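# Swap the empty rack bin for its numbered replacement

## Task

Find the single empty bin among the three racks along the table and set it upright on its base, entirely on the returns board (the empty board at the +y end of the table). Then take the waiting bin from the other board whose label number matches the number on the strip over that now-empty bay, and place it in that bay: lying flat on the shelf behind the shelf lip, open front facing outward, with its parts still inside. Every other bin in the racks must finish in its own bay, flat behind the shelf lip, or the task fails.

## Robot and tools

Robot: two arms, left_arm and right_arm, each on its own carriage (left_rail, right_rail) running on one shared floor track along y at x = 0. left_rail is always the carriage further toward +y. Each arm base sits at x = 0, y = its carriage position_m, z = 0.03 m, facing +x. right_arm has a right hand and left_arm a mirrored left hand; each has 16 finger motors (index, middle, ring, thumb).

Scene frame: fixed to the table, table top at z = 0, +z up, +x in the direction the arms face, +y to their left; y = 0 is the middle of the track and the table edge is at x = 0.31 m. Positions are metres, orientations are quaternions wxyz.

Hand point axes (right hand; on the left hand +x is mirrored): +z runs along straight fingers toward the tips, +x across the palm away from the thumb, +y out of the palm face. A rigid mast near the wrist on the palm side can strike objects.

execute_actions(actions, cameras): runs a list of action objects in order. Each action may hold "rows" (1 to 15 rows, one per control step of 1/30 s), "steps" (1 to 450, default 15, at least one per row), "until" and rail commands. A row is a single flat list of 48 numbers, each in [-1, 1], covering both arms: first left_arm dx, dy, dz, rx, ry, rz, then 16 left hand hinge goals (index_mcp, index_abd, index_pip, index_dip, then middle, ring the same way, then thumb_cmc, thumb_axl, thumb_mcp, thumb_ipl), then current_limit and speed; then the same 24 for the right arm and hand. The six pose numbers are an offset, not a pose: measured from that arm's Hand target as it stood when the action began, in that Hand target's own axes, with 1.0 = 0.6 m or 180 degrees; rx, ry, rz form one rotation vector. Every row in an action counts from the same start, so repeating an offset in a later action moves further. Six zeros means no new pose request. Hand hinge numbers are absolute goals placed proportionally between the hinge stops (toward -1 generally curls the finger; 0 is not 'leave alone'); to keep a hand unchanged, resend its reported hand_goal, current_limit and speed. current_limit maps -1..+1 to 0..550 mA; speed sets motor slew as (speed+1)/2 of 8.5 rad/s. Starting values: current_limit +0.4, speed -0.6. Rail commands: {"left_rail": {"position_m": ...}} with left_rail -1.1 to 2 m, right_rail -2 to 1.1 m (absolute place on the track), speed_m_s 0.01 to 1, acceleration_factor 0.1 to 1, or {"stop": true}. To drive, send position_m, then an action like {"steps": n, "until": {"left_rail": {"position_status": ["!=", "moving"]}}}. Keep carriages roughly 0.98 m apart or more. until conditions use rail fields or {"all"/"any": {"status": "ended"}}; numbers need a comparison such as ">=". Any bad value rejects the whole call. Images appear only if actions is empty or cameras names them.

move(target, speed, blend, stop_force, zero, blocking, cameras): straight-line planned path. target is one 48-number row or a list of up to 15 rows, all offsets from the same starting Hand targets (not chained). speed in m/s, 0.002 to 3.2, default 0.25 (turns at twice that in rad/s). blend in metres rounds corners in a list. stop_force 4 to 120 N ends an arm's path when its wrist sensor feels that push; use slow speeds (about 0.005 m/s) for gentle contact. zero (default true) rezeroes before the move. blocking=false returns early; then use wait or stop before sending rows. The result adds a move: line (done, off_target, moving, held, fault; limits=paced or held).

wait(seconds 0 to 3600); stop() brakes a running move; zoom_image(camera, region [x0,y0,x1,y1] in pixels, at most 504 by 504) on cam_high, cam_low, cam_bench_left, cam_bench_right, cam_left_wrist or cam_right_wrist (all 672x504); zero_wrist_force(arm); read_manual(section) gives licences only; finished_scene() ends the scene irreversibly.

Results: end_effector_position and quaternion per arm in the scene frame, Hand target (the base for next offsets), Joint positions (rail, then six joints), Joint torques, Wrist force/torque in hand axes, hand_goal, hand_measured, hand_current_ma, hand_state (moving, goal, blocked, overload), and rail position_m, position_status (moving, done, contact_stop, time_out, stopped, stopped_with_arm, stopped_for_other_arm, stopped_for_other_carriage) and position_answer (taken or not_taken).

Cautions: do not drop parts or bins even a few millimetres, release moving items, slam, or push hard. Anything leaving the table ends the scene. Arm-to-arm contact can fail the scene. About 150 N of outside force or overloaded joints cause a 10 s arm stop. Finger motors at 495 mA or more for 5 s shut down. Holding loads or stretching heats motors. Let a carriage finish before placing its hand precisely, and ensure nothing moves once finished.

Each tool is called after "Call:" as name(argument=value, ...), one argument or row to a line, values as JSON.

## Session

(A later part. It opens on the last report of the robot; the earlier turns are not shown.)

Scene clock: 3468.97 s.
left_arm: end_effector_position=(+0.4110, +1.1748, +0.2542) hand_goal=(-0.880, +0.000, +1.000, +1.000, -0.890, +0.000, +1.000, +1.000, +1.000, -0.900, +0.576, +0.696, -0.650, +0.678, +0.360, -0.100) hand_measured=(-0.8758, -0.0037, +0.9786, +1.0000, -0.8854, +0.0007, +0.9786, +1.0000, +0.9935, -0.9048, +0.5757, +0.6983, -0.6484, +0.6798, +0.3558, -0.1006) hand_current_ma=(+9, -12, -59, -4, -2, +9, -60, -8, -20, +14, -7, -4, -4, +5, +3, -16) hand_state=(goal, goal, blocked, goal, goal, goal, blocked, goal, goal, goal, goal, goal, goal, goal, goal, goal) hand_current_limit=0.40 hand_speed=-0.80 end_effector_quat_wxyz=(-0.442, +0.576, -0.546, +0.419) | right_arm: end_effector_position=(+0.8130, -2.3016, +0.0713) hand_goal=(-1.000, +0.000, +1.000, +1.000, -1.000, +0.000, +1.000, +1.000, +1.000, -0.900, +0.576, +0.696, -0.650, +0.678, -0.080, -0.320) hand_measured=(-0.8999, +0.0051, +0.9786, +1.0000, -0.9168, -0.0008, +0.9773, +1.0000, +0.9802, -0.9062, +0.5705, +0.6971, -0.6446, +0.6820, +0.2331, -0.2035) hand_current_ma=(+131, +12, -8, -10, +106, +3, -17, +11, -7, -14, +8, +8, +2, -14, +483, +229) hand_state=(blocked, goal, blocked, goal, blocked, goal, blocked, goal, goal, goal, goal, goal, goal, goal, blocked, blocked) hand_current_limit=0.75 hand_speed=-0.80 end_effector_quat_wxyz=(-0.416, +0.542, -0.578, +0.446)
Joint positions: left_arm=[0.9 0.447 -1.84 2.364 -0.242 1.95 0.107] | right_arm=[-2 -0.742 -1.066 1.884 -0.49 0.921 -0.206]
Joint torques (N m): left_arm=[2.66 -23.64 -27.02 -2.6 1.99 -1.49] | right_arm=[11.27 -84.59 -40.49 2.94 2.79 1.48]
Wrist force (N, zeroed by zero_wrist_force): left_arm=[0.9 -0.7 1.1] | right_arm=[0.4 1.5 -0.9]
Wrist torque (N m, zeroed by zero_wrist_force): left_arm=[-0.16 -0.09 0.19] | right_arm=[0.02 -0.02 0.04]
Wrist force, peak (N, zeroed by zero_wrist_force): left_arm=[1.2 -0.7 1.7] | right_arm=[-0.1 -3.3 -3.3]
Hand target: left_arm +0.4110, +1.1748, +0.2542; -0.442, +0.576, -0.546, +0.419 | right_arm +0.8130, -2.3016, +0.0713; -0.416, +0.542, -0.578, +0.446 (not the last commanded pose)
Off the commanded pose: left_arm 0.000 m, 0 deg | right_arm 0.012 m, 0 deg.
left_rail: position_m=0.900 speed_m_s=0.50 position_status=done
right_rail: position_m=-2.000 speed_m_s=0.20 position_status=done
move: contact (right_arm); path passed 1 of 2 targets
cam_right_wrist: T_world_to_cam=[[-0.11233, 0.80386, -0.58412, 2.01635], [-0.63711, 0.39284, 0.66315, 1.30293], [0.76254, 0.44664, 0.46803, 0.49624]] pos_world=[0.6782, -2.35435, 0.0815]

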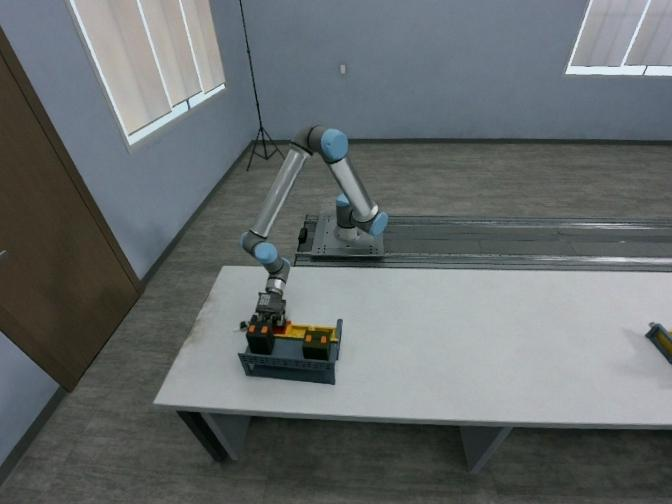

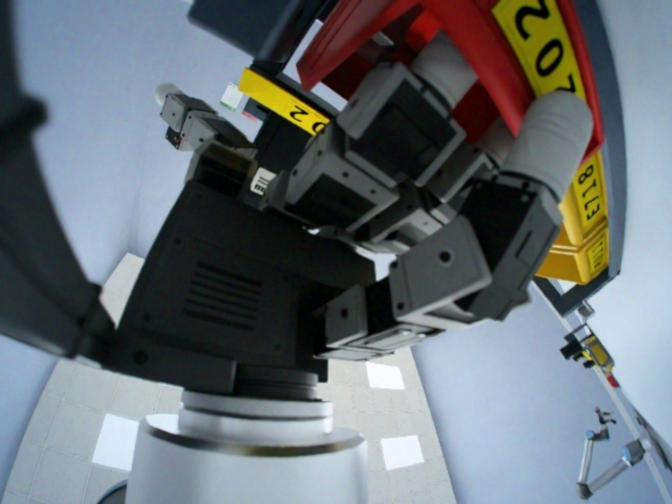

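Call:
execute_actions(
  actions=[],
  cameras=["cam_high","cam_low","cam_bench_right"],
)

Scene clock: 3493.80 s.
left_arm: end_effector_position=(+0.4110, +1.1748, +0.2542) hand_goal=(-0.880, +0.000, +1.000, +1.000, -0.890, +0.000, +1.000, +1.000, +1.000, -0.900, +0.576, +0.696, -0.650, +0.678, +0.360, -0.100) hand_measured=(-0.8758, -0.0037, +0.9786, +1.0000, -0.8854, +0.0007, +0.9786, +1.0000, +0.9922, -0.9048, +0.5757, +0.6983, -0.6471, +0.6798, +0.3558, -0.1006) hand_current_ma=(-5, -17, -52, +0, -4, +3, -58, +1, -18, +7, -11, +3, -10, +4, -3, -10) hand_state=(goal, goal, blocked, goal, goal, goal, blocked, goal, goal, goal, goal, goal, goal, goal, goal, goal) hand_current_limit=0.40 hand_speed=-0.80 end_effector_quat_wxyz=(-0.442, +0.576, -0.546, +0.419) | right_arm: end_effector_position=(+0.8130, -2.3016, +0.0713) hand_goal=(-1.000, +0.000, +1.000, +1.000, -1.000, +0.000, +1.000, +1.000, +1.000, -0.900, +0.576, +0.696, -0.650, +0.678, -0.080, -0.320) hand_measured=(-0.8999, +0.0065, +0.9786, +1.0000, -0.9156, -0.0008, +0.9786, +1.0000, +0.9802, -0.9048, +0.5705, +0.6971, -0.6459, +0.6830, +0.2331, -0.2035) hand_current_ma=(+138, +20, +0, -9, +117, -1, -25, +7, -6, -8, -5, +12, +0, -5, +485, +234) hand_state=(blocked, goal, blocked, goal, blocked, goal, blocked, goal, goal, goal, goal, goal, goal, goal, blocked, blocked) hand_current_limit=0.75 hand_speed=-0.80 end_effector_quat_wxyz=(-0.416, +0.542, -0.578, +0.446)
Joint positions: left_arm=[0.9 0.447 -1.84 2.364 -0.242 1.95 0.107] | right_arm=[-2 -0.742 -1.066 1.884 -0.49 0.921 -0.206]
Joint velocities: within noise
Joint torques (N m): left_arm=[3.26 -23.22 -26.66 -2.66 1.95 -1.29] | right_arm=[10.43 -85.73 -40.38 2.29 1.68 -0.17]
Wrist force (N, zeroed by zero_wrist_force): left_arm=[1.2 -0.5 1.3] | right_arm=[0.6 1.7 -0.5]
Wrist torque (N m, zeroed by zero_wrist_force): left_arm=[-0.17 -0.12 0.21] | right_arm=[0.01 -0.05 0.06]
Wrist force, peak (N, zeroed by zero_wrist_force): left_arm=[1.3 -0.6 1.6] | right_arm=[0.5 1.8 -0.6]
Hand target: left_arm +0.4110, +1.1748, +0.2542; -0.442, +0.576, -0.546, +0.419 | right_arm +0.8130, -2.3016, +0.0713; -0.416, +0.542, -0.578, +0.446 (not the last commanded pose)
Off the commanded pose: left_arm 0.000 m, 0 deg | right_arm 0.012 m, 0 deg.
left_rail: position_m=0.900 speed_m_s=0.50 position_status=done
right_rail: position_m=-2.000 speed_m_s=0.20 position_status=done
Images, in order (width x height): cam_high 672x504, cam_low 672x504, cam_bench_right 672x504.

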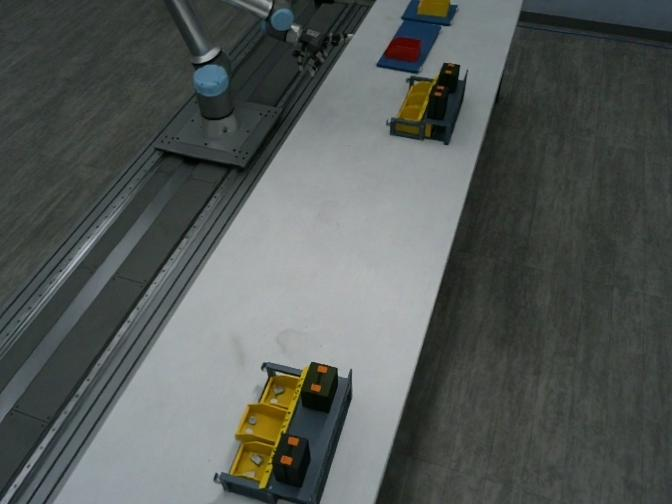

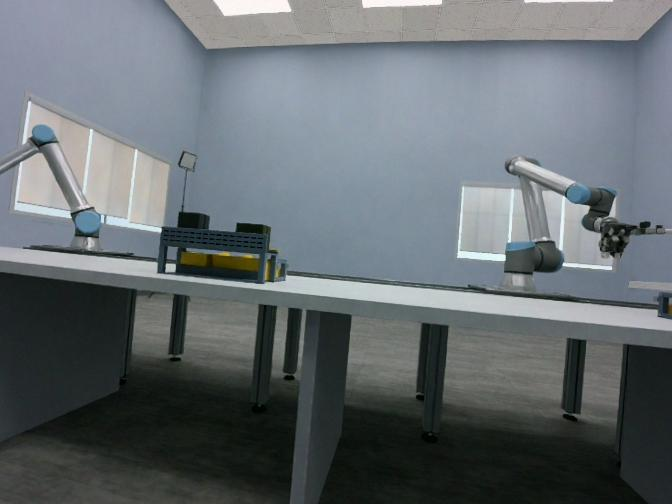

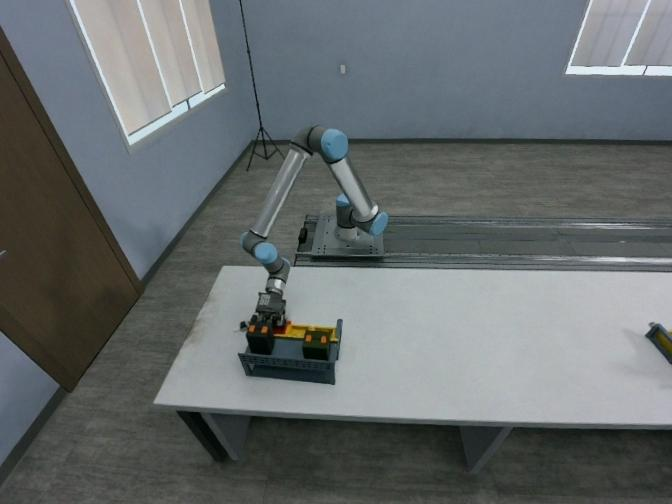

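Call:
execute_actions(
  actions=[],
  cameras=["cam_right_wrist"],
)

Call:
zoom_image(
  camera="cam_right_wrist",
  region=[470, 0, 650, 300],
)

Scene clock: 3501.10 s.
left_arm: end_effector_position=(+0.4110, +1.1748, +0.2542) hand_goal=(-0.880, +0.000, +1.000, +1.000, -0.890, +0.000, +1.000, +1.000, +1.000, -0.900, +0.576, +0.696, -0.650, +0.678, +0.360, -0.100) hand_measured=(-0.8758, -0.0037, +0.9786, +1.0000, -0.8866, +0.0021, +0.9773, +1.0000, +0.9935, -0.9033, +0.5757, +0.6971, -0.6484, +0.6788, +0.3568, -0.1006) hand_current_ma=(-2, -16, -51, -7, +4, +12, -62, -2, -17, +6, +2, -5, -8, +0, +1, -8) hand_state=(goal, goal, blocked, goal, goal, goal, blocked, goal, goal, goal, goal, goal, goal, goal, goal, goal) hand_current_limit=0.40 hand_speed=-0.80 end_effector_quat_wxyz=(-0.442, +0.576, -0.546, +0.419) | right_arm: end_effector_position=(+0.8130, -2.3016, +0.0713) hand_goal=(-1.000, +0.000, +1.000, +1.000, -1.000, +0.000, +1.000, +1.000, +1.000, -0.900, +0.576, +0.696, -0.650, +0.678, -0.080, -0.320) hand_measured=(-0.8999, +0.0065, +0.9799, +1.0000, -0.9156, -0.0008, +0.9786, +1.0000, +0.9802, -0.9048, +0.5705, +0.6971, -0.6446, +0.6820, +0.2331, -0.2035) hand_current_ma=(+136, +8, -1, -10, +105, -9, -21, +4, -13, -10, +4, +1, -3, -8, +480, +230) hand_state=(blocked, goal, blocked, goal, blocked, goal, blocked, goal, goal, goal, goal, goal, goal, goal, blocked, blocked) hand_current_limit=0.75 hand_speed=-0.80 end_effector_quat_wxyz=(-0.416, +0.542, -0.578, +0.446)
Joint positions: left_arm=[0.9 0.447 -1.84 2.364 -0.242 1.95 0.107] | right_arm=[-2 -0.742 -1.066 1.884 -0.49 0.921 -0.206]
Joint velocities: within noise
Joint torques (N m): left_arm=[4.53 -23.08 -26.23 -2.51 1.86 -1.47] | right_arm=[7.94 -85.18 -39.8 1.13 0.17 -0.89]
Wrist force (N, zeroed by zero_wrist_force): left_arm=[1.3 -0.3 1.3] | right_arm=[0.2 1.9 -0.6]
Wrist torque (N m, zeroed by zero_wrist_force): left_arm=[-0.13 -0.13 0.22] | right_arm=[0.05 0.00 0.03]
Wrist force, peak (N, zeroed by zero_wrist_force): left_arm=[1.3 -0.5 1.5] | right_arm=[0.6 2.0 -0.6]
Hand target: left_arm +0.4110, +1.1748, +0.2542; -0.442, +0.576, -0.546, +0.419 | right_arm +0.8130, -2.3016, +0.0713; -0.416, +0.542, -0.578, +0.446 (not the last commanded pose)
Off the commanded pose: left_arm 0.000 m, 0 deg | right_arm 0.012 m, 0 deg.
left_rail: position_m=0.900 speed_m_s=0.50 position_status=done
right_rail: position_m=-2.000 speed_m_s=0.20 position_status=done
camera_calibration:
cam_right_wrist: T_world_to_cam=[[-0.11233, 0.80386, -0.58412, 2.01641], [-0.63711, 0.39284, 0.66315, 1.30286], [0.76254, 0.44664, 0.46803, 0.49619]] pos_world=[0.6782, -2.35435, 0.0816]
Images, in order (width x height): cam_right_wrist 672x504.

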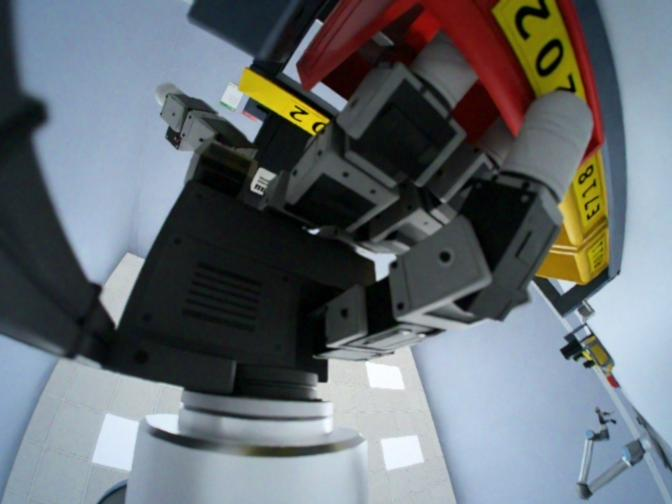

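Scaled by 1.680 from the camera's image (finer frame: 960x720).

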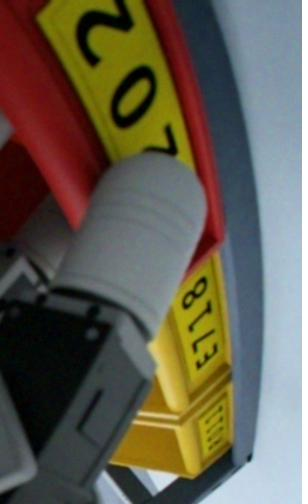

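Call:
move(
  target=[
    [0,0,0,0,0,0,-0.88,0,1,1,-0.89,0,1,1,1,-0.9,0.576,0.696,-0.65,0.678,0.36,-0.1,0.4,-0.8,0,-0.00644,-0.00173,0,0,0,-1,0,1,1,-1,0,1,1,1,-0.9,0.576,0.696,-0.65,0.678,-0.08,-0.32,0.75,-0.8],
    [0,0,0,0,0,0,-0.88,0,1,1,-0.89,0,1,1,1,-0.9,0.576,0.696,-0.65,0.678,0.36,-0.1,0.4,-0.8,0,-0.00816,0.00471,0,0,0,-1,0,1,1,-1,0,1,1,1,-0.9,0.576,0.696,-0.65,0.678,-0.08,-0.32,0.75,-0.8],
  ],
  speed=0.02,
)

Scene clock: 3556.43 s.
left_arm: end_effector_position=(+0.4110, +1.1748, +0.2542) hand_goal=(-0.880, +0.000, +1.000, +1.000, -0.890, +0.000, +1.000, +1.000, +1.000, -0.900, +0.576, +0.696, -0.650, +0.678, +0.360, -0.100) hand_measured=(-0.8758, -0.0037, +0.9786, +1.0000, -0.8866, +0.0007, +0.9773, +1.0000, +0.9922, -0.9048, +0.5757, +0.6983, -0.6471, +0.6788, +0.3568, -0.1015) hand_current_ma=(-4, -6, -56, -5, -3, +9, -60, -8, -14, +10, +2, -6, -8, +3, +0, -7) hand_state=(goal, goal, blocked, goal, goal, goal, blocked, goal, goal, goal, goal, goal, goal, goal, goal, goal) hand_current_limit=0.40 hand_speed=-0.80 end_effector_quat_wxyz=(-0.442, +0.576, -0.546, +0.419) | right_arm: end_effector_position=(+0.8169, -2.3018, +0.0753) hand_goal=(-1.000, +0.000, +1.000, +1.000, -1.000, +0.000, +1.000, +1.000, +1.000, -0.900, +0.576, +0.696, -0.650, +0.678, -0.080, -0.320) hand_measured=(-0.8999, +0.0065, +0.9799, +1.0000, -0.9156, -0.0008, +0.9773, +1.0000, +0.9802, -0.9062, +0.5705, +0.6971, -0.6459, +0.6830, +0.2321, -0.2044) hand_current_ma=(+137, +7, -4, -9, +100, -1, -15, +10, -10, -8, +6, +5, -1, -9, +484, +228) hand_state=(blocked, goal, blocked, goal, blocked, goal, blocked, goal, goal, goal, goal, goal, goal, goal, blocked, blocked) hand_current_limit=0.75 hand_speed=-0.80 end_effector_quat_wxyz=(-0.416, +0.542, -0.578, +0.446)
Joint positions: left_arm=[0.9 0.447 -1.84 2.364 -0.242 1.95 0.107] | right_arm=[-2 -0.739 -1.067 1.875 -0.481 0.924 -0.204]
Joint torques (N m): left_arm=[3.7 -23.09 -26.7 -2.54 1.85 -1.42] | right_arm=[14.39 -64.47 -41.91 3.22 3.06 2.41]
Wrist force (N, zeroed by zero_wrist_force): left_arm=[1.0 -0.9 1.3] | right_arm=[0.1 1.3 -0.4]
Wrist torque (N m, zeroed by zero_wrist_force): left_arm=[-0.20 -0.10 0.21] | right_arm=[0.01 -0.01 0.02]
Wrist force, peak (N, zeroed by zero_wrist_force): left_arm=[1.4 -0.5 1.5] | right_arm=[0.3 2.1 1.9]
Hand target: left_arm +0.4110, +1.1748, +0.2542; -0.442, +0.576, -0.546, +0.419 | right_arm +0.8170, -2.3018, +0.0753; -0.416, +0.542, -0.578, +0.446
Off the commanded pose: left_arm 0.000 m, 0 deg | right_arm 0.000 m, 0 deg.
left_rail: position_m=0.900 speed_m_s=0.50 position_status=done
right_rail: position_m=-2.000 speed_m_s=0.20 position_status=done
move: done

Call:
move(
  target=[0,0,0,0,0,0,-0.88,0,1,1,-0.89,0,1,1,1,-0.9,0.576,0.696,-0.65,0.678,0.36,-0.1,0.4,-0.8,0,0.029,0.00777,0,0,0,-1,0,1,1,-1,0,1,1,1,-0.9,0.576,0.696,-0.65,0.678,-0.08,-0.32,0.75,-0.8],
  speed=0.01,
  stop_force=5,
)

Scene clock: 3565.20 s.
left_arm: end_effector_position=(+0.4110, +1.1748, +0.2542) hand_goal=(-0.880, +0.000, +1.000, +1.000, -0.890, +0.000, +1.000, +1.000, +1.000, -0.900, +0.576, +0.696, -0.650, +0.678, +0.360, -0.100) hand_measured=(-0.8758, -0.0037, +0.9786, +1.0000, -0.8854, +0.0007, +0.9773, +1.0000, +0.9922, -0.9048, +0.5757, +0.6971, -0.6471, +0.6798, +0.3568, -0.1006) hand_current_ma=(+1, -15, -53, -8, +0, +5, -58, -10, -23, +10, -5, -8, -5, +7, +6, -8) hand_state=(goal, goal, blocked, goal, goal, goal, blocked, goal, goal, goal, goal, goal, goal, goal, goal, goal) hand_current_limit=0.40 hand_speed=-0.80 end_effector_quat_wxyz=(-0.442, +0.576, -0.546, +0.419) | right_arm: end_effector_position=(+0.8170, -2.3018, +0.0706) hand_goal=(-1.000, +0.000, +1.000, +1.000, -1.000, +0.000, +1.000, +1.000, +1.000, -0.900, +0.576, +0.696, -0.650, +0.678, -0.080, -0.320) hand_measured=(-0.8987, +0.0065, +0.9786, +1.0000, -0.9156, -0.0008, +0.9786, +1.0000, +0.9802, -0.9048, +0.5693, +0.6971, -0.6446, +0.6820, +0.2331, -0.2044) hand_current_ma=(+136, +5, -3, -16, +106, -4, -19, +8, -8, -13, +7, +18, +7, -8, +477, +224) hand_state=(blocked, goal, blocked, goal, blocked, goal, blocked, goal, goal, goal, goal, goal, goal, goal, blocked, blocked) hand_current_limit=0.75 hand_speed=-0.80 end_effector_quat_wxyz=(-0.416, +0.542, -0.578, +0.446)
Joint positions: left_arm=[0.9 0.447 -1.84 2.364 -0.242 1.95 0.107] | right_arm=[-2 -0.738 -1.061 1.877 -0.489 0.924 -0.204]
Joint torques (N m): left_arm=[4.68 -23.33 -26.85 -2.63 1.96 -1.19] | right_arm=[12.01 -85.39 -40.11 3.19 2.99 1.5]
Wrist force (N, zeroed by zero_wrist_force): left_arm=[1.0 -0.6 1.3] | right_arm=[1.1 0.5 -0.5]
Wrist torque (N m, zeroed by zero_wrist_force): left_arm=[-0.16 -0.10 0.20] | right_arm=[-0.04 -0.10 0.07]
Wrist force, peak (N, zeroed by zero_wrist_force): left_arm=[1.2 -0.8 1.5] | right_arm=[-0.1 -3.6 -2.2]
Hand target: left_arm +0.4110, +1.1748, +0.2542; -0.442, +0.576, -0.546, +0.419 | right_arm +0.8170, -2.3018, +0.0706; -0.416, +0.542, -0.578, +0.446 (not the last commanded pose)
Off the commanded pose: left_arm 0.000 m, 0 deg | right_arm 0.013 m, 0 deg.
left_rail: position_m=0.900 speed_m_s=0.50 position_status=done
right_rail: position_m=-2.000 speed_m_s=0.20 position_status=done
move: contact (right_arm)

Call:
move(
  target=[0,0,0,0,0,0,-0.88,0,1,1,-0.89,0,1,1,1,-0.9,0.576,0.696,-0.65,0.678,0.36,-0.1,0.4,-0.8,0,0.00402,0.00108,0,0,0,-1,0,1,1,-1,0,1,1,1,-0.9,0.576,0.696,-0.65,0.678,-0.08,-0.32,0.75,-0.8],
  speed=0.008,
  cameras=["cam_right_wrist"],
)

Scene clock: 3583.63 s.
left_arm: end_effector_position=(+0.4110, +1.1748, +0.2542) hand_goal=(-0.880, +0.000, +1.000, +1.000, -0.890, +0.000, +1.000, +1.000, +1.000, -0.900, +0.576, +0.696, -0.650, +0.678, +0.360, -0.100) hand_measured=(-0.8758, -0.0037, +0.9773, +0.9990, -0.8854, +0.0007, +0.9786, +1.0000, +0.9935, -0.9033, +0.5757, +0.6983, -0.6484, +0.6798, +0.3568, -0.1015) hand_current_ma=(+4, -8, -60, -11, -4, +7, -54, -2, -25, +7, +2, -2, -5, +1, -4, -15) hand_state=(goal, goal, blocked, goal, goal, goal, blocked, goal, goal, goal, goal, goal, goal, goal, goal, goal) hand_current_limit=0.40 hand_speed=-0.80 end_effector_quat_wxyz=(-0.442, +0.576, -0.546, +0.419) | right_arm: end_effector_position=(+0.8171, -2.3019, +0.0683) hand_goal=(-1.000, +0.000, +1.000, +1.000, -1.000, +0.000, +1.000, +1.000, +1.000, -0.900, +0.576, +0.696, -0.650, +0.678, -0.080, -0.320) hand_measured=(-0.8999, +0.0065, +0.9799, +1.0000, -0.9168, -0.0008, +0.9773, +1.0000, +0.9802, -0.9048, +0.5705, +0.6983, -0.6433, +0.6830, +0.2321, -0.2092) hand_current_ma=(+135, +17, -2, -11, +105, -10, -18, +5, -15, -9, -3, +9, -2, -7, +485, +216) hand_state=(blocked, goal, blocked, goal, blocked, goal, blocked, goal, goal, goal, goal, goal, goal, goal, blocked, blocked) hand_current_limit=0.75 hand_speed=-0.80 end_effector_quat_wxyz=(-0.416, +0.542, -0.578, +0.446)
Joint positions: left_arm=[0.9 0.447 -1.84 2.364 -0.242 1.95 0.107] | right_arm=[-2 -0.738 -1.058 1.878 -0.492 0.924 -0.204]
Joint torques (N m): left_arm=[4 -23.33 -26.28 -2.68 1.79 -1.36] | right_arm=[11.74 -60.7 -21.47 -3.82 3 1.22]
Wrist force (N, zeroed by zero_wrist_force): left_arm=[1.0 -0.4 1.3] | right_arm=[0.3 -3.6 -0.9]
Wrist torque (N m, zeroed by zero_wrist_force): left_arm=[-0.15 -0.09 0.19] | right_arm=[-0.29 -0.02 0.05]
Wrist force, peak (N, zeroed by zero_wrist_force): left_arm=[1.4 -0.6 1.6] | right_arm=[-0.5 -3.8 -2.1]
Hand target: left_arm +0.4110, +1.1748, +0.2542; -0.442, +0.576, -0.546, +0.419 | right_arm +0.8170, -2.3018, +0.0681; -0.416, +0.542, -0.578, +0.446
Off the commanded pose: left_arm 0.000 m, 0 deg | right_arm 0.000 m, 0 deg.
left_rail: position_m=0.900 speed_m_s=0.50 position_status=done
right_rail: position_m=-2.000 speed_m_s=0.20 position_status=done
move: done
cam_right_wrist: T_world_to_cam=[[-0.11234, 0.8038, -0.5842, 2.01517], [-0.63715, 0.39288, 0.66309, 1.30777], [0.76251, 0.44672, 0.468, 0.49486]] pos_world=[0.6823, -2.35465, 0.0785]

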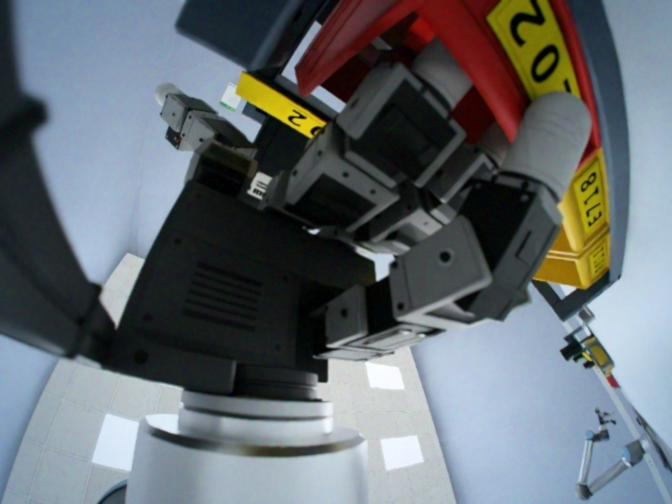

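Call:
zoom_image(
  camera="cam_right_wrist",
  region=[480, 0, 640, 120],
)

Call:
zoom_image(
  camera="cam_right_wrist",
  region=[520, 90, 640, 300],
)

Scaled by 3.150 from the camera's image (finer frame: 960x720).

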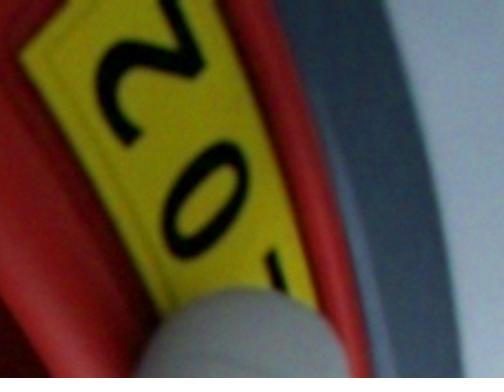

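Scaled by 2.400 from the camera's image (finer frame: 960x720).

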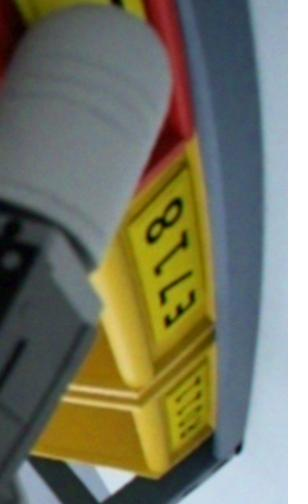

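Call:
zoom_image(
  camera="cam_right_wrist",
  region=[570, 120, 640, 190],
)

Call:
zoom_image(
  camera="cam_right_wrist",
  region=[560, 20, 630, 90],
)

Call:
zoom_image(
  camera="cam_right_wrist",
  region=[570, 80, 640, 150],
)

Scaled by 7.200 from the camera's image (finer frame: 960x720).

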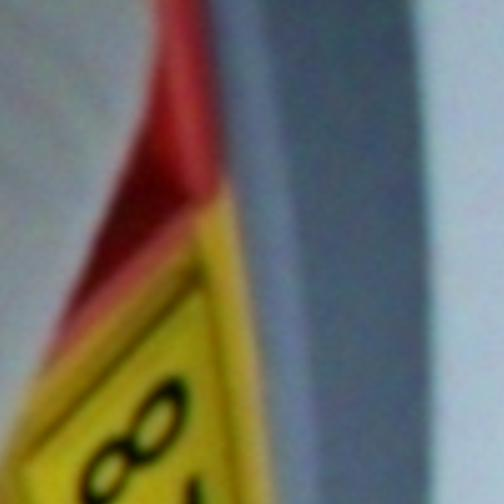

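Scaled by 7.200 from the camera's image (finer frame: 960x720).

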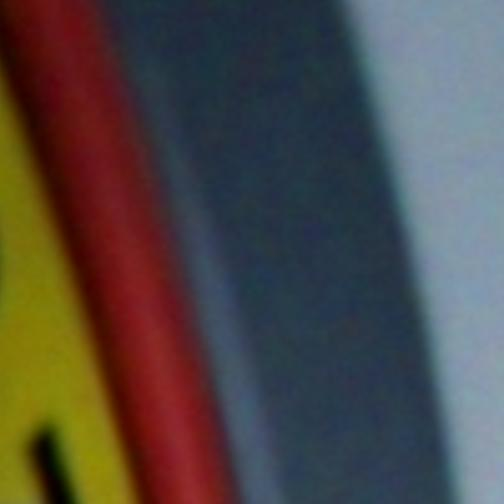

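Scaled by 7.200 from the camera's image (finer frame: 960x720).

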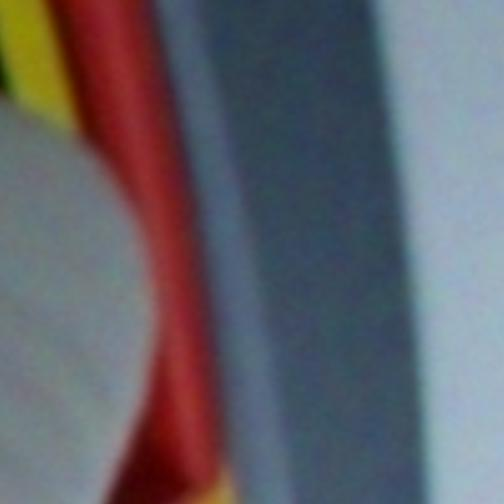

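Call:
move(
  target=[0,0,0,0,0,0,-0.88,0,1,1,-0.89,0,1,1,1,-0.9,0.576,0.696,-0.65,0.678,0.36,-0.1,0.4,-0.8,0,-0.01127,-0.00302,0,0,0,-1,0,1,1,-1,0,1,1,1,-0.9,0.576,0.696,-0.65,0.678,-0.08,-0.32,0.75,-0.8],
  speed=0.02,
)

Call:
move(
  target=[
    [0,0,0,0,0,0,-0.88,0,1,1,-0.89,0,1,1,1,-0.9,0.576,0.696,-0.65,0.678,0.36,-0.1,0.4,-0.8,0,-0.00259,0.00966,0,0,0,-1,0,1,1,-1,0,1,1,1,-0.9,0.576,0.696,-0.65,0.678,-0.08,-0.32,0.75,-0.8],
    [0,0,0,0,0,0,-0.88,0,1,1,-0.89,0,1,1,1,-0.9,0.576,0.696,-0.65,0.678,0.36,-0.1,0.4,-0.8,0,0.0312,0.0187,0,0,0,-1,0,1,1,-1,0,1,1,1,-0.9,0.576,0.696,-0.65,0.678,-0.08,-0.32,0.75,-0.8],
  ],
  speed=0.01,
  stop_force=5,
  cameras=["cam_right_wrist"],
)

Scene clock: 3665.60 s.
left_arm: end_effector_position=(+0.4110, +1.1748, +0.2542) hand_goal=(-0.880, +0.000, +1.000, +1.000, -0.890, +0.000, +1.000, +1.000, +1.000, -0.900, +0.576, +0.696, -0.650, +0.678, +0.360, -0.100) hand_measured=(-0.8746, -0.0037, +0.9773, +0.9990, -0.8854, +0.0007, +0.9786, +1.0000, +0.9935, -0.9048, +0.5757, +0.6983, -0.6471, +0.6798, +0.3558, -0.1015) hand_current_ma=(+6, -7, -56, -4, +1, +9, -62, -8, -18, -2, -1, +0, +1, +8, -7, -12) hand_state=(goal, goal, blocked, goal, goal, goal, blocked, goal, goal, goal, goal, goal, goal, goal, goal, goal) hand_current_limit=0.40 hand_speed=-0.80 end_effector_quat_wxyz=(-0.442, +0.576, -0.546, +0.419) | right_arm: end_effector_position=(+0.8170, -2.3018, +0.0750) hand_goal=(-1.000, +0.000, +1.000, +1.000, -1.000, +0.000, +1.000, +1.000, +1.000, -0.900, +0.576, +0.696, -0.650, +0.678, -0.080, -0.320) hand_measured=(-0.8987, +0.0051, +0.9799, +1.0000, -0.9132, +0.0007, +0.9799, +1.0000, +0.9802, -0.9048, +0.5705, +0.6971, -0.6446, +0.6830, +0.2321, -0.2111) hand_current_ma=(+143, +6, -7, -3, +109, -3, -18, +5, -5, -9, +2, +9, -1, -8, +480, +214) hand_state=(blocked, goal, blocked, goal, blocked, goal, blocked, goal, goal, goal, goal, goal, goal, goal, blocked, blocked) hand_current_limit=0.75 hand_speed=-0.80 end_effector_quat_wxyz=(-0.416, +0.542, -0.578, +0.446)
Joint positions: left_arm=[0.9 0.447 -1.84 2.364 -0.242 1.95 0.107] | right_arm=[-2 -0.738 -1.067 1.875 -0.481 0.924 -0.204]
Joint torques (N m): left_arm=[4.17 -22.92 -26.65 -2.55 1.94 -1.36] | right_arm=[9.89 -88.33 -39.81 3.13 2.96 2]
Wrist force (N, zeroed by zero_wrist_force): left_arm=[0.9 -0.4 1.1] | right_arm=[0.5 1.6 1.5]
Wrist torque (N m, zeroed by zero_wrist_force): left_arm=[-0.13 -0.09 0.19] | right_arm=[0.11 -0.05 0.06]
Wrist force, peak (N, zeroed by zero_wrist_force): left_arm=[1.3 -0.4 1.7] | right_arm=[0.2 -4.6 -1.0]
Hand target: left_arm +0.4110, +1.1748, +0.2542; -0.442, +0.576, -0.546, +0.419 | right_arm +0.8170, -2.3018, +0.0751; -0.416, +0.542, -0.578, +0.446
Off the commanded pose: left_arm 0.000 m, 0 deg | right_arm 0.000 m, 0 deg.
left_rail: position_m=0.900 speed_m_s=0.50 position_status=done
right_rail: position_m=-2.000 speed_m_s=0.20 position_status=done
move: done

Scene clock: 3668.63 s.
left_arm: end_effector_position=(+0.4110, +1.1748, +0.2542) hand_goal=(-0.880, +0.000, +1.000, +1.000, -0.890, +0.000, +1.000, +1.000, +1.000, -0.900, +0.576, +0.696, -0.650, +0.678, +0.360, -0.100) hand_measured=(-0.8758, -0.0037, +0.9786, +1.0000, -0.8866, +0.0007, +0.9786, +1.0000, +0.9935, -0.9048, +0.5757, +0.6983, -0.6471, +0.6798, +0.3558, -0.1006) hand_current_ma=(+8, -17, -51, +2, +7, +7, -53, +2, -16, +1, +6, -2, +0, +2, -2, -2) hand_state=(goal, goal, blocked, goal, goal, goal, blocked, goal, goal, goal, goal, goal, goal, goal, goal, goal) hand_current_limit=0.40 hand_speed=-0.80 end_effector_quat_wxyz=(-0.442, +0.576, -0.546, +0.419) | right_arm: end_effector_position=(+0.8230, -2.3022, +0.0640) hand_goal=(-1.000, +0.000, +1.000, +1.000, -1.000, +0.000, +1.000, +1.000, +1.000, -0.900, +0.576, +0.696, -0.650, +0.678, -0.080, -0.320) hand_measured=(-0.8999, +0.0065, +0.9799, +1.0000, -0.9156, +0.0007, +0.9786, +0.9990, +0.9802, -0.9062, +0.5705, +0.6971, -0.6421, +0.6830, +0.2321, -0.2216) hand_current_ma=(+135, +12, +1, -7, +104, -4, -19, +7, -10, -10, +3, -1, -5, -12, +478, +187) hand_state=(blocked, goal, blocked, goal, blocked, goal, blocked, goal, goal, goal, goal, goal, goal, goal, blocked, blocked) hand_current_limit=0.75 hand_speed=-0.80 end_effector_quat_wxyz=(-0.416, +0.542, -0.578, +0.446)
Joint positions: left_arm=[0.9 0.447 -1.84 2.364 -0.242 1.95 0.107] | right_arm=[-2 -0.733 -1.047 1.867 -0.495 0.93 -0.202]
Joint torques (N m): left_arm=[4.22 -24.24 -26.32 -2.53 1.83 -1.49] | right_arm=[13.3 -85.04 -38.75 3.31 2.7 1.52]
Wrist force (N, zeroed by zero_wrist_force): left_arm=[1.4 -0.6 1.3] | right_arm=[0.5 -1.2 -0.3]
Wrist torque (N m, zeroed by zero_wrist_force): left_arm=[-0.17 -0.15 0.24] | right_arm=[-0.14 -0.05 0.08]
Wrist force, peak (N, zeroed by zero_wrist_force): left_arm=[1.1 -0.2 1.8] | right_arm=[-0.8 -2.7 -2.2]
Hand target: left_arm +0.4110, +1.1748, +0.2542; -0.442, +0.576, -0.546, +0.419 | right_arm +0.8230, -2.3022, +0.0640; -0.416, +0.542, -0.578, +0.446 (not the last commanded pose)
Off the commanded pose: left_arm 0.000 m, 0 deg | right_arm 0.010 m, 0 deg.
left_rail: position_m=0.900 speed_m_s=0.50 position_status=done
right_rail: position_m=-2.000 speed_m_s=0.20 position_status=done
move: contact (right_arm); path passed 1 of 2 targets
cam_right_wrist: T_world_to_cam=[[-0.11233, 0.80386, -0.58412, 2.01383], [-0.63711, 0.39284, 0.66315, 1.31435], [0.76254, 0.44664, 0.46803, 0.4923]] pos_world=[0.6882, -2.35505, 0.0743]

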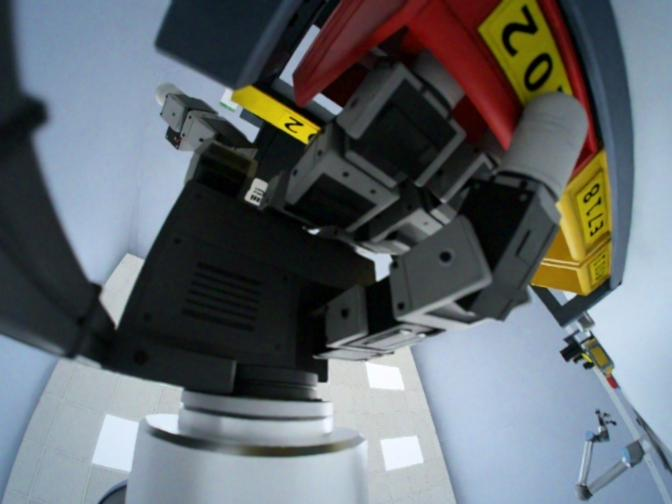

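Call:
zoom_image(
  camera="cam_right_wrist",
  region=[540, 20, 640, 120],
)

Call:
zoom_image(
  camera="cam_right_wrist",
  region=[550, 100, 650, 200],
)

Scaled by 5.040 from the camera's image (finer frame: 960x720).

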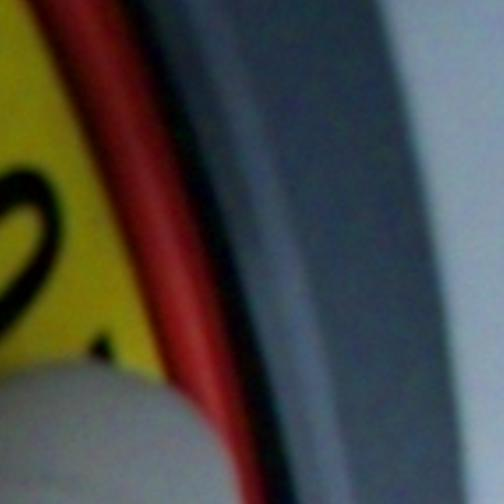

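Scaled by 5.040 from the camera's image (finer frame: 960x720).

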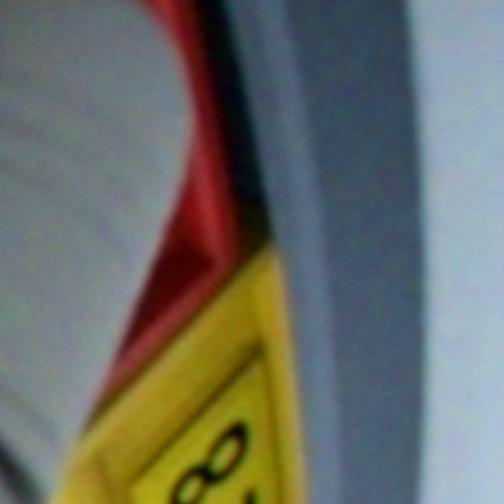

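Call:
move(
  target=[0,0,0,0,0,0,-0.88,0,1,1,-0.89,0,1,1,1,-0.9,0.576,0.696,-0.65,0.678,0.36,-0.1,0.4,-0.8,0,0.00402,0.00108,0,0,0,-1,0,1,1,-1,0,1,1,1,-0.9,0.576,0.696,-0.65,0.678,-0.08,-0.32,0.75,-0.8],
  speed=0.008,
  cameras=["cam_right_wrist"],
)

Call:
zoom_image(
  camera="cam_right_wrist",
  region=[540, 60, 640, 160],
)

Scene clock: 3755.27 s.
left_arm: end_effector_position=(+0.4110, +1.1748, +0.2542) hand_goal=(-0.880, +0.000, +1.000, +1.000, -0.890, +0.000, +1.000, +1.000, +1.000, -0.900, +0.576, +0.696, -0.650, +0.678, +0.360, -0.100) hand_measured=(-0.8758, -0.0037, +0.9786, +1.0000, -0.8866, +0.0007, +0.9786, +1.0000, +0.9922, -0.9048, +0.5757, +0.6983, -0.6459, +0.6788, +0.3558, -0.1015) hand_current_ma=(+5, -7, -47, -3, +1, +11, -60, +4, -33, +8, -2, -7, -4, +2, +1, -12) hand_state=(goal, goal, blocked, goal, goal, goal, blocked, goal, goal, goal, goal, goal, goal, goal, goal, goal) hand_current_limit=0.40 hand_speed=-0.80 end_effector_quat_wxyz=(-0.442, +0.576, -0.546, +0.419) | right_arm: end_effector_position=(+0.8231, -2.3022, +0.0616) hand_goal=(-1.000, +0.000, +1.000, +1.000, -1.000, +0.000, +1.000, +1.000, +1.000, -0.900, +0.576, +0.696, -0.650, +0.678, -0.080, -0.320) hand_measured=(-0.8987, +0.0065, +0.9799, +1.0000, -0.9144, -0.0008, +0.9786, +1.0000, +0.9802, -0.9048, +0.5705, +0.6971, -0.6433, +0.6830, +0.2311, -0.2206) hand_current_ma=(+135, +6, -1, -8, +103, +2, -15, +6, -1, -16, +1, +6, +4, -9, +483, +180) hand_state=(blocked, goal, blocked, goal, blocked, goal, blocked, goal, goal, goal, goal, goal, goal, goal, blocked, blocked) hand_current_limit=0.75 hand_speed=-0.80 end_effector_quat_wxyz=(-0.416, +0.542, -0.578, +0.446)
Joint positions: left_arm=[0.9 0.447 -1.84 2.364 -0.242 1.95 0.107] | right_arm=[-2 -0.733 -1.044 1.868 -0.499 0.93 -0.202]
Joint torques (N m): left_arm=[3.61 -23.39 -26.38 -2.56 1.87 -1.31] | right_arm=[14.01 -67.6 -24.45 -3.78 2.47 1.26]
Wrist force (N, zeroed by zero_wrist_force): left_arm=[1.2 -0.2 1.1] | right_arm=[0.5 0.9 1.0]
Wrist torque (N m, zeroed by zero_wrist_force): left_arm=[-0.11 -0.12 0.21] | right_arm=[0.04 -0.05 0.03]
Wrist force, peak (N, zeroed by zero_wrist_force): left_arm=[1.3 -0.4 1.6] | right_arm=[-0.4 -2.6 -1.9]
Hand target: left_arm +0.4110, +1.1748, +0.2542; -0.442, +0.576, -0.546, +0.419 | right_arm +0.8231, -2.3022, +0.0615; -0.416, +0.542, -0.578, +0.446
Off the commanded pose: left_arm 0.000 m, 0 deg | right_arm 0.000 m, 0 deg.
left_rail: position_m=0.900 speed_m_s=0.50 position_status=done
right_rail: position_m=-2.000 speed_m_s=0.20 position_status=done
move: done
cam_right_wrist: T_world_to_cam=[[-0.11233, 0.80386, -0.58412, 2.01244], [-0.63711, 0.39284, 0.66315, 1.316], [0.76254, 0.44664, 0.46803, 0.49334]] pos_world=[0.6883, -2.35505, 0.0719]

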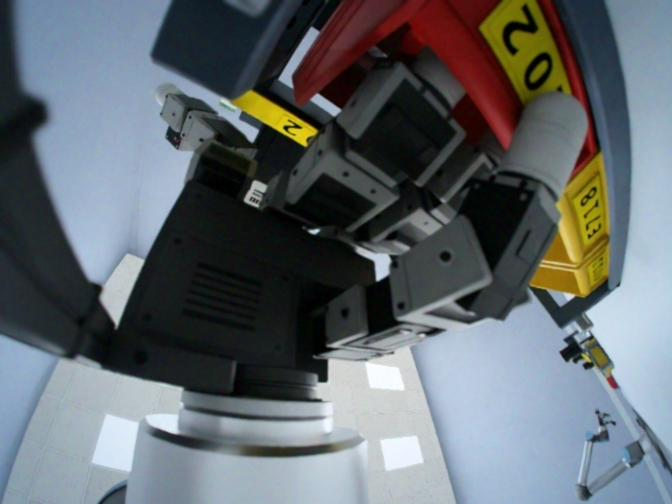

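Scaled by 5.040 from the camera's image (finer frame: 960x720).

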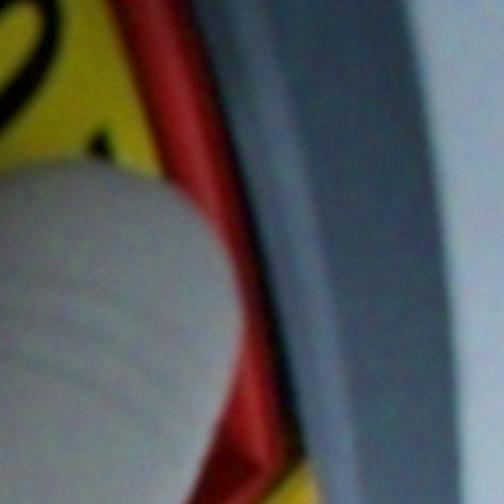

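Call:
move(
  target=[0,0,0,0,0,0,-0.88,0,1,1,-0.89,0,1,1,1,-0.9,0.576,0.696,-0.65,0.678,0.36,-0.1,0.4,-0.8,0,0.0193,0.00518,0,0,0,-1,0,1,1,-1,0,1,1,1,-0.9,0.576,0.696,-0.65,0.678,-0.08,-0.32,0.75,-0.8],
  speed=0.01,
  stop_force=6,
  cameras=["cam_right_wrist"],
)

Call:
zoom_image(
  camera="cam_right_wrist",
  region=[540, 60, 640, 160],
)

Scene clock: 3764.17 s.
left_arm: end_effector_position=(+0.4110, +1.1748, +0.2542) hand_goal=(-0.880, +0.000, +1.000, +1.000, -0.890, +0.000, +1.000, +1.000, +1.000, -0.900, +0.576, +0.696, -0.650, +0.678, +0.360, -0.100) hand_measured=(-0.8746, -0.0037, +0.9786, +1.0000, -0.8854, +0.0007, +0.9786, +1.0000, +0.9935, -0.9033, +0.5757, +0.6983, -0.6471, +0.6788, +0.3568, -0.1006) hand_current_ma=(+11, -12, -47, -3, -1, +6, -58, +0, -26, +0, +0, -2, +1, +6, -11, -8) hand_state=(goal, goal, blocked, goal, goal, goal, blocked, goal, goal, goal, goal, goal, goal, goal, goal, goal) hand_current_limit=0.40 hand_speed=-0.80 end_effector_quat_wxyz=(-0.442, +0.576, -0.546, +0.419) | right_arm: end_effector_position=(+0.8231, -2.3023, +0.0516) hand_goal=(-1.000, +0.000, +1.000, +1.000, -1.000, +0.000, +1.000, +1.000, +1.000, -0.900, +0.576, +0.696, -0.650, +0.678, -0.080, -0.320) hand_measured=(-0.8987, +0.0051, +0.9799, +1.0000, -0.9144, +0.0007, +0.9786, +1.0000, +0.9802, -0.9048, +0.5705, +0.6983, -0.6421, +0.6820, +0.2311, -0.2368) hand_current_ma=(+143, +11, +3, -3, +104, -3, -21, +8, -8, -11, +4, +11, +0, -7, +476, +153) hand_state=(blocked, goal, blocked, goal, blocked, goal, blocked, goal, goal, goal, goal, goal, goal, goal, blocked, blocked) hand_current_limit=0.75 hand_speed=-0.80 end_effector_quat_wxyz=(-0.416, +0.542, -0.578, +0.446)
Joint positions: left_arm=[0.9 0.447 -1.84 2.364 -0.242 1.95 0.107] | right_arm=[-2 -0.733 -1.031 1.871 -0.515 0.93 -0.202]
Joint torques (N m): left_arm=[4.33 -23.79 -26.69 -2.54 2.02 -1.38] | right_arm=[12.55 -88.59 -37.8 3.17 -2.34 -0.28]
Wrist force (N, zeroed by zero_wrist_force): left_arm=[1.3 -0.5 1.6] | right_arm=[0.3 1.6 1.3]
Wrist torque (N m, zeroed by zero_wrist_force): left_arm=[-0.18 -0.13 0.23] | right_arm=[0.04 -0.01 0.02]
Wrist force, peak (N, zeroed by zero_wrist_force): left_arm=[1.5 -0.8 1.4] | right_arm=[0.4 -5.6 -0.6]
Hand target: left_arm +0.4110, +1.1748, +0.2542; -0.442, +0.576, -0.546, +0.419 | right_arm +0.8231, -2.3023, +0.0516; -0.416, +0.542, -0.578, +0.446 (not the last commanded pose)
Off the commanded pose: left_arm 0.000 m, 0 deg | right_arm 0.002 m, 0 deg.
left_rail: position_m=0.900 speed_m_s=0.50 position_status=done
right_rail: position_m=-2.000 speed_m_s=0.20 position_status=done
move: contact (right_arm)
cam_right_wrist: T_world_to_cam=[[-0.11233, 0.80386, -0.58412, 2.00654], [-0.63711, 0.39284, 0.66315, 1.3227], [0.76254, 0.44664, 0.46803, 0.49807]] pos_world=[0.6883, -2.35505, 0.0618]

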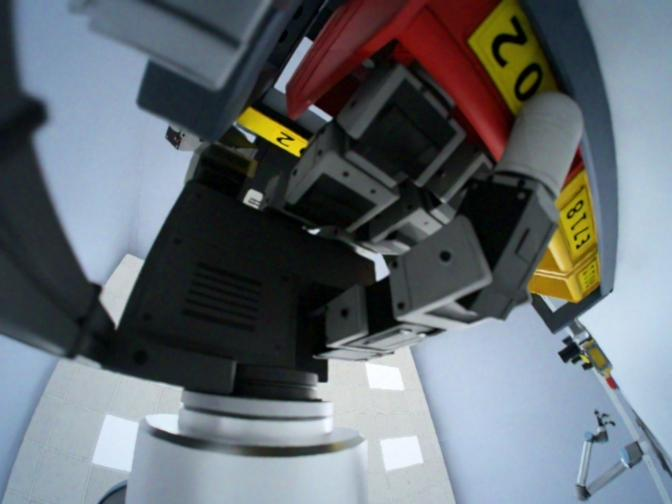

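Scaled by 5.040 from the camera's image (finer frame: 960x720).

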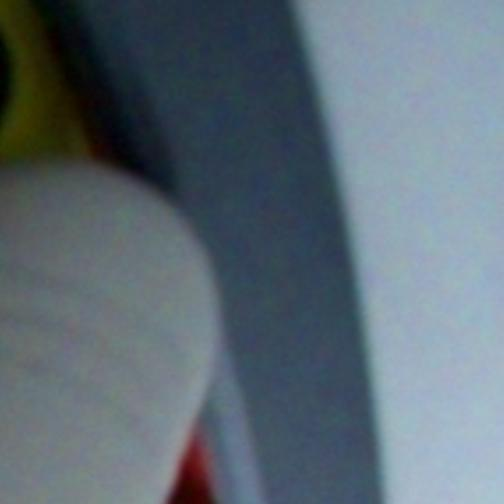

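Call:
execute_actions(
  actions=[
    {"rows":[[0,0,0,0,0,0,-0.88,0,1,1,-0.89,0,1,1,1,-0.9,0.576,0.696,-0.65,0.678,0.36,-0.1,0.4,-0.8,0,0,0,0,0,0,-0.9,0,1,1,-0.915,0,1,1,1,-0.9,0.576,0.696,-0.65,0.678,0.25,-0.25,0.4,-0.85]],"steps":35},
    {"rows":[[0,0,0,0,0,0,-0.88,0,1,1,-0.89,0,1,1,1,-0.9,0.576,0.696,-0.65,0.678,0.36,-0.1,0.4,-0.8,0,0,0,0,0,0,-0.89,0,1,1,-0.9,0,1,1,1,-0.9,0.576,0.696,-0.65,0.678,0.37,-0.34,0.4,-0.85]],"steps":40},
  ],
  cameras=["cam_right_wrist","cam_bench_right"],
)

Scene clock: 3788.93 s.
left_arm: end_effector_position=(+0.4110, +1.1748, +0.2542) hand_goal=(-0.880, +0.000, +1.000, +1.000, -0.890, +0.000, +1.000, +1.000, +1.000, -0.900, +0.576, +0.696, -0.650, +0.678, +0.360, -0.100) hand_measured=(-0.8758, -0.0023, +0.9786, +0.9990, -0.8866, +0.0007, +0.9786, +1.0000, +0.9935, -0.9033, +0.5770, +0.6983, -0.6471, +0.6798, +0.3568, -0.1015) hand_current_ma=(-2, -15, -48, +1, +3, +13, -61, -7, -22, -7, -5, -7, -10, +4, -5, -8) hand_state=(goal, goal, blocked, goal, goal, goal, blocked, goal, goal, goal, goal, goal, goal, goal, goal, goal) hand_current_limit=0.40 hand_speed=-0.80 end_effector_quat_wxyz=(-0.442, +0.576, -0.546, +0.419) | right_arm: end_effector_position=(+0.8231, -2.3023, +0.0516) hand_goal=(-0.890, +0.000, +1.000, +1.000, -0.900, +0.000, +1.000, +1.000, +1.000, -0.900, +0.576, +0.696, -0.650, +0.678, +0.370, -0.340) hand_measured=(-0.8951, +0.0065, +0.9760, +1.0000, -0.8951, +0.0007, +0.9773, +1.0000, +0.9814, -0.9048, +0.5705, +0.6971, -0.6421, +0.6830, +0.3628, -0.3359) hand_current_ma=(+11, +7, -9, -6, +9, -5, -20, +4, -7, -13, +6, +10, -1, -9, +5, +7) hand_state=(goal, goal, blocked, goal, goal, goal, blocked, goal, goal, goal, goal, goal, goal, goal, goal, goal) hand_current_limit=0.40 hand_speed=-0.85 end_effector_quat_wxyz=(-0.416, +0.542, -0.578, +0.446)
Joint positions: left_arm=[0.9 0.447 -1.84 2.364 -0.242 1.95 0.107] | right_arm=[-2 -0.733 -1.031 1.871 -0.515 0.93 -0.202]
Joint torques (N m): left_arm=[3.99 -22.56 -26.36 -2.58 1.93 -1.49] | right_arm=[13.03 -70.26 -37.85 2.23 -2.29 -0.19]
Wrist force (N, zeroed by zero_wrist_force): left_arm=[1.3 -0.5 1.5] | right_arm=[0.0 -0.6 0.4]
Wrist torque (N m, zeroed by zero_wrist_force): left_arm=[-0.17 -0.13 0.22] | right_arm=[-0.10 -0.01 0.01]
Wrist force, peak (N, zeroed by zero_wrist_force): left_arm=[1.7 -0.5 1.3] | right_arm=[0.5 1.9 1.8]
Hand target: left_arm +0.4110, +1.1748, +0.2542; -0.442, +0.576, -0.546, +0.419 | right_arm +0.8231, -2.3023, +0.0516; -0.416, +0.542, -0.578, +0.446
Off the commanded pose: left_arm 0.000 m, 0 deg | right_arm 0.000 m, 0 deg.
left_rail: position_m=0.900 speed_m_s=0.50 position_status=done
right_rail: position_m=-2.000 speed_m_s=0.20 position_status=done
cam_right_wrist: T_world_to_cam=[[-0.11228, 0.80383, -0.58416, 2.00645], [-0.63712, 0.3929, 0.66311, 1.32284], [0.76254, 0.44664, 0.46803, 0.49807]] pos_world=[0.6883, -2.35505, 0.0618]
Images, in order (width x height): cam_bench_right 672x504, cam_right_wrist 672x504.

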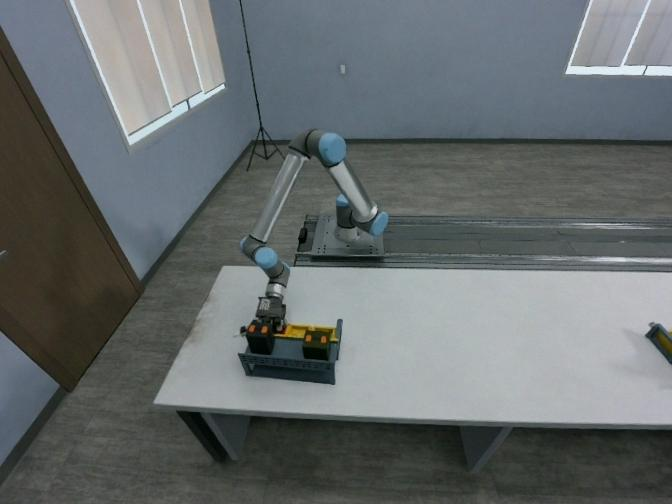

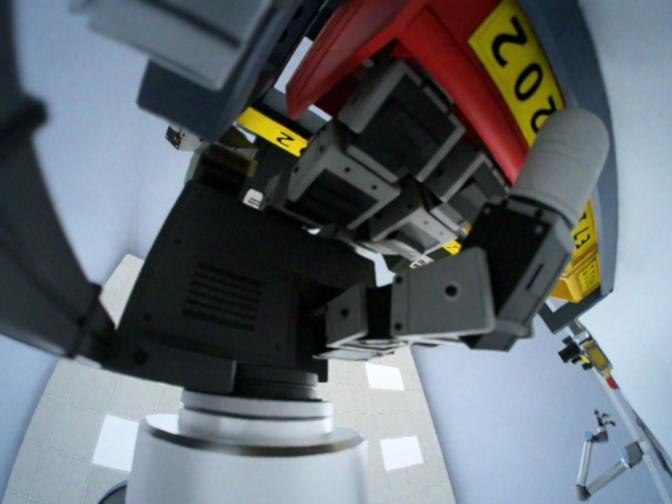

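Call:
move(
  target=[
    [0,0,0,0,0,0,-0.88,0,1,1,-0.89,0,1,1,1,-0.9,0.576,0.696,-0.65,0.678,0.36,-0.1,0.4,-0.8,0,-0.0042,0.00923,0,0,0,-0.89,0,1,1,-0.9,0,1,1,1,-0.9,0.576,0.696,-0.65,0.678,0.37,-0.34,0.4,-0.85],
    [0,0,0,0,0,0,-0.88,0,1,1,-0.89,0,1,1,1,-0.9,0.576,0.696,-0.65,0.678,0.36,-0.1,0.4,-0.8,0,-0.0348,0.00103,0,0,0,-0.89,0,1,1,-0.9,0,1,1,1,-0.9,0.576,0.696,-0.65,0.678,0.37,-0.34,0.4,-0.85],
  ],
  speed=0.02,
  stop_force=4,
  cameras=["cam_right_wrist"],
)

Scene clock: 3809.07 s.
left_arm: end_effector_position=(+0.4110, +1.1748, +0.2542) hand_goal=(-0.880, +0.000, +1.000, +1.000, -0.890, +0.000, +1.000, +1.000, +1.000, -0.900, +0.576, +0.696, -0.650, +0.678, +0.360, -0.100) hand_measured=(-0.8746, -0.0037, +0.9786, +1.0000, -0.8866, +0.0007, +0.9786, +1.0000, +0.9935, -0.9033, +0.5744, +0.6983, -0.6459, +0.6788, +0.3568, -0.1015) hand_current_ma=(-1, -5, -58, -1, -4, +14, -58, -3, -25, +3, +1, +2, -4, -2, +0, -12) hand_state=(goal, goal, blocked, goal, goal, goal, blocked, goal, goal, goal, goal, goal, goal, goal, goal, goal) hand_current_limit=0.40 hand_speed=-0.80 end_effector_quat_wxyz=(-0.442, +0.576, -0.546, +0.419) | right_arm: end_effector_position=(+0.8290, -2.3026, +0.0716) hand_goal=(-0.890, +0.000, +1.000, +1.000, -0.900, +0.000, +1.000, +1.000, +1.000, -0.900, +0.576, +0.696, -0.650, +0.678, +0.370, -0.340) hand_measured=(-0.8866, +0.0065, +0.9760, +1.0000, -0.8939, -0.0008, +0.9760, +1.0000, +0.9802, -0.9048, +0.5705, +0.6971, -0.6433, +0.6830, +0.3628, -0.3359) hand_current_ma=(+6, +3, +0, -16, +9, -4, -26, +11, -14, -11, +8, +7, -1, -10, -2, +13) hand_state=(goal, goal, blocked, goal, goal, goal, blocked, goal, goal, goal, goal, goal, goal, goal, goal, goal) hand_current_limit=0.40 hand_speed=-0.85 end_effector_quat_wxyz=(-0.416, +0.542, -0.578, +0.446)
Joint positions: left_arm=[0.9 0.447 -1.84 2.364 -0.242 1.95 0.107] | right_arm=[-2 -0.727 -1.05 1.853 -0.48 0.935 -0.199]
Joint torques (N m): left_arm=[3.77 -23.51 -26.61 -2.53 1.81 -1.37] | right_arm=[11.66 -86.71 -39.91 3.55 3.21 0.15]
Wrist force (N, zeroed by zero_wrist_force): left_arm=[0.7 -0.5 1.3] | right_arm=[0.1 0.6 0.4]
Wrist torque (N m, zeroed by zero_wrist_force): left_arm=[-0.17 -0.05 0.17] | right_arm=[0.03 -0.03 0.03]
Wrist force, peak (N, zeroed by zero_wrist_force): left_arm=[1.6 -0.6 1.4] | right_arm=[0.4 1.0 0.4]
Hand target: left_arm +0.4110, +1.1748, +0.2542; -0.442, +0.576, -0.546, +0.419 | right_arm +0.8290, -2.3026, +0.0716; -0.416, +0.542, -0.578, +0.446
Off the commanded pose: left_arm 0.000 m, 0 deg | right_arm 0.000 m, 0 deg.
left_rail: position_m=0.900 speed_m_s=0.50 position_status=done
right_rail: position_m=-2.000 speed_m_s=0.20 position_status=done
move: done
cam_right_wrist: T_world_to_cam=[[-0.11233, 0.80386, -0.58412, 2.01913], [-0.63711, 0.39284, 0.66315, 1.31332], [0.76254, 0.44664, 0.46803, 0.48435]] pos_world=[0.6942, -2.35535, 0.0818]

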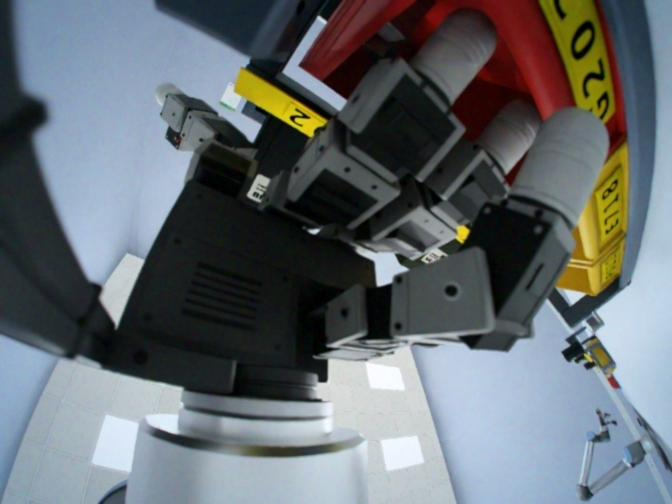

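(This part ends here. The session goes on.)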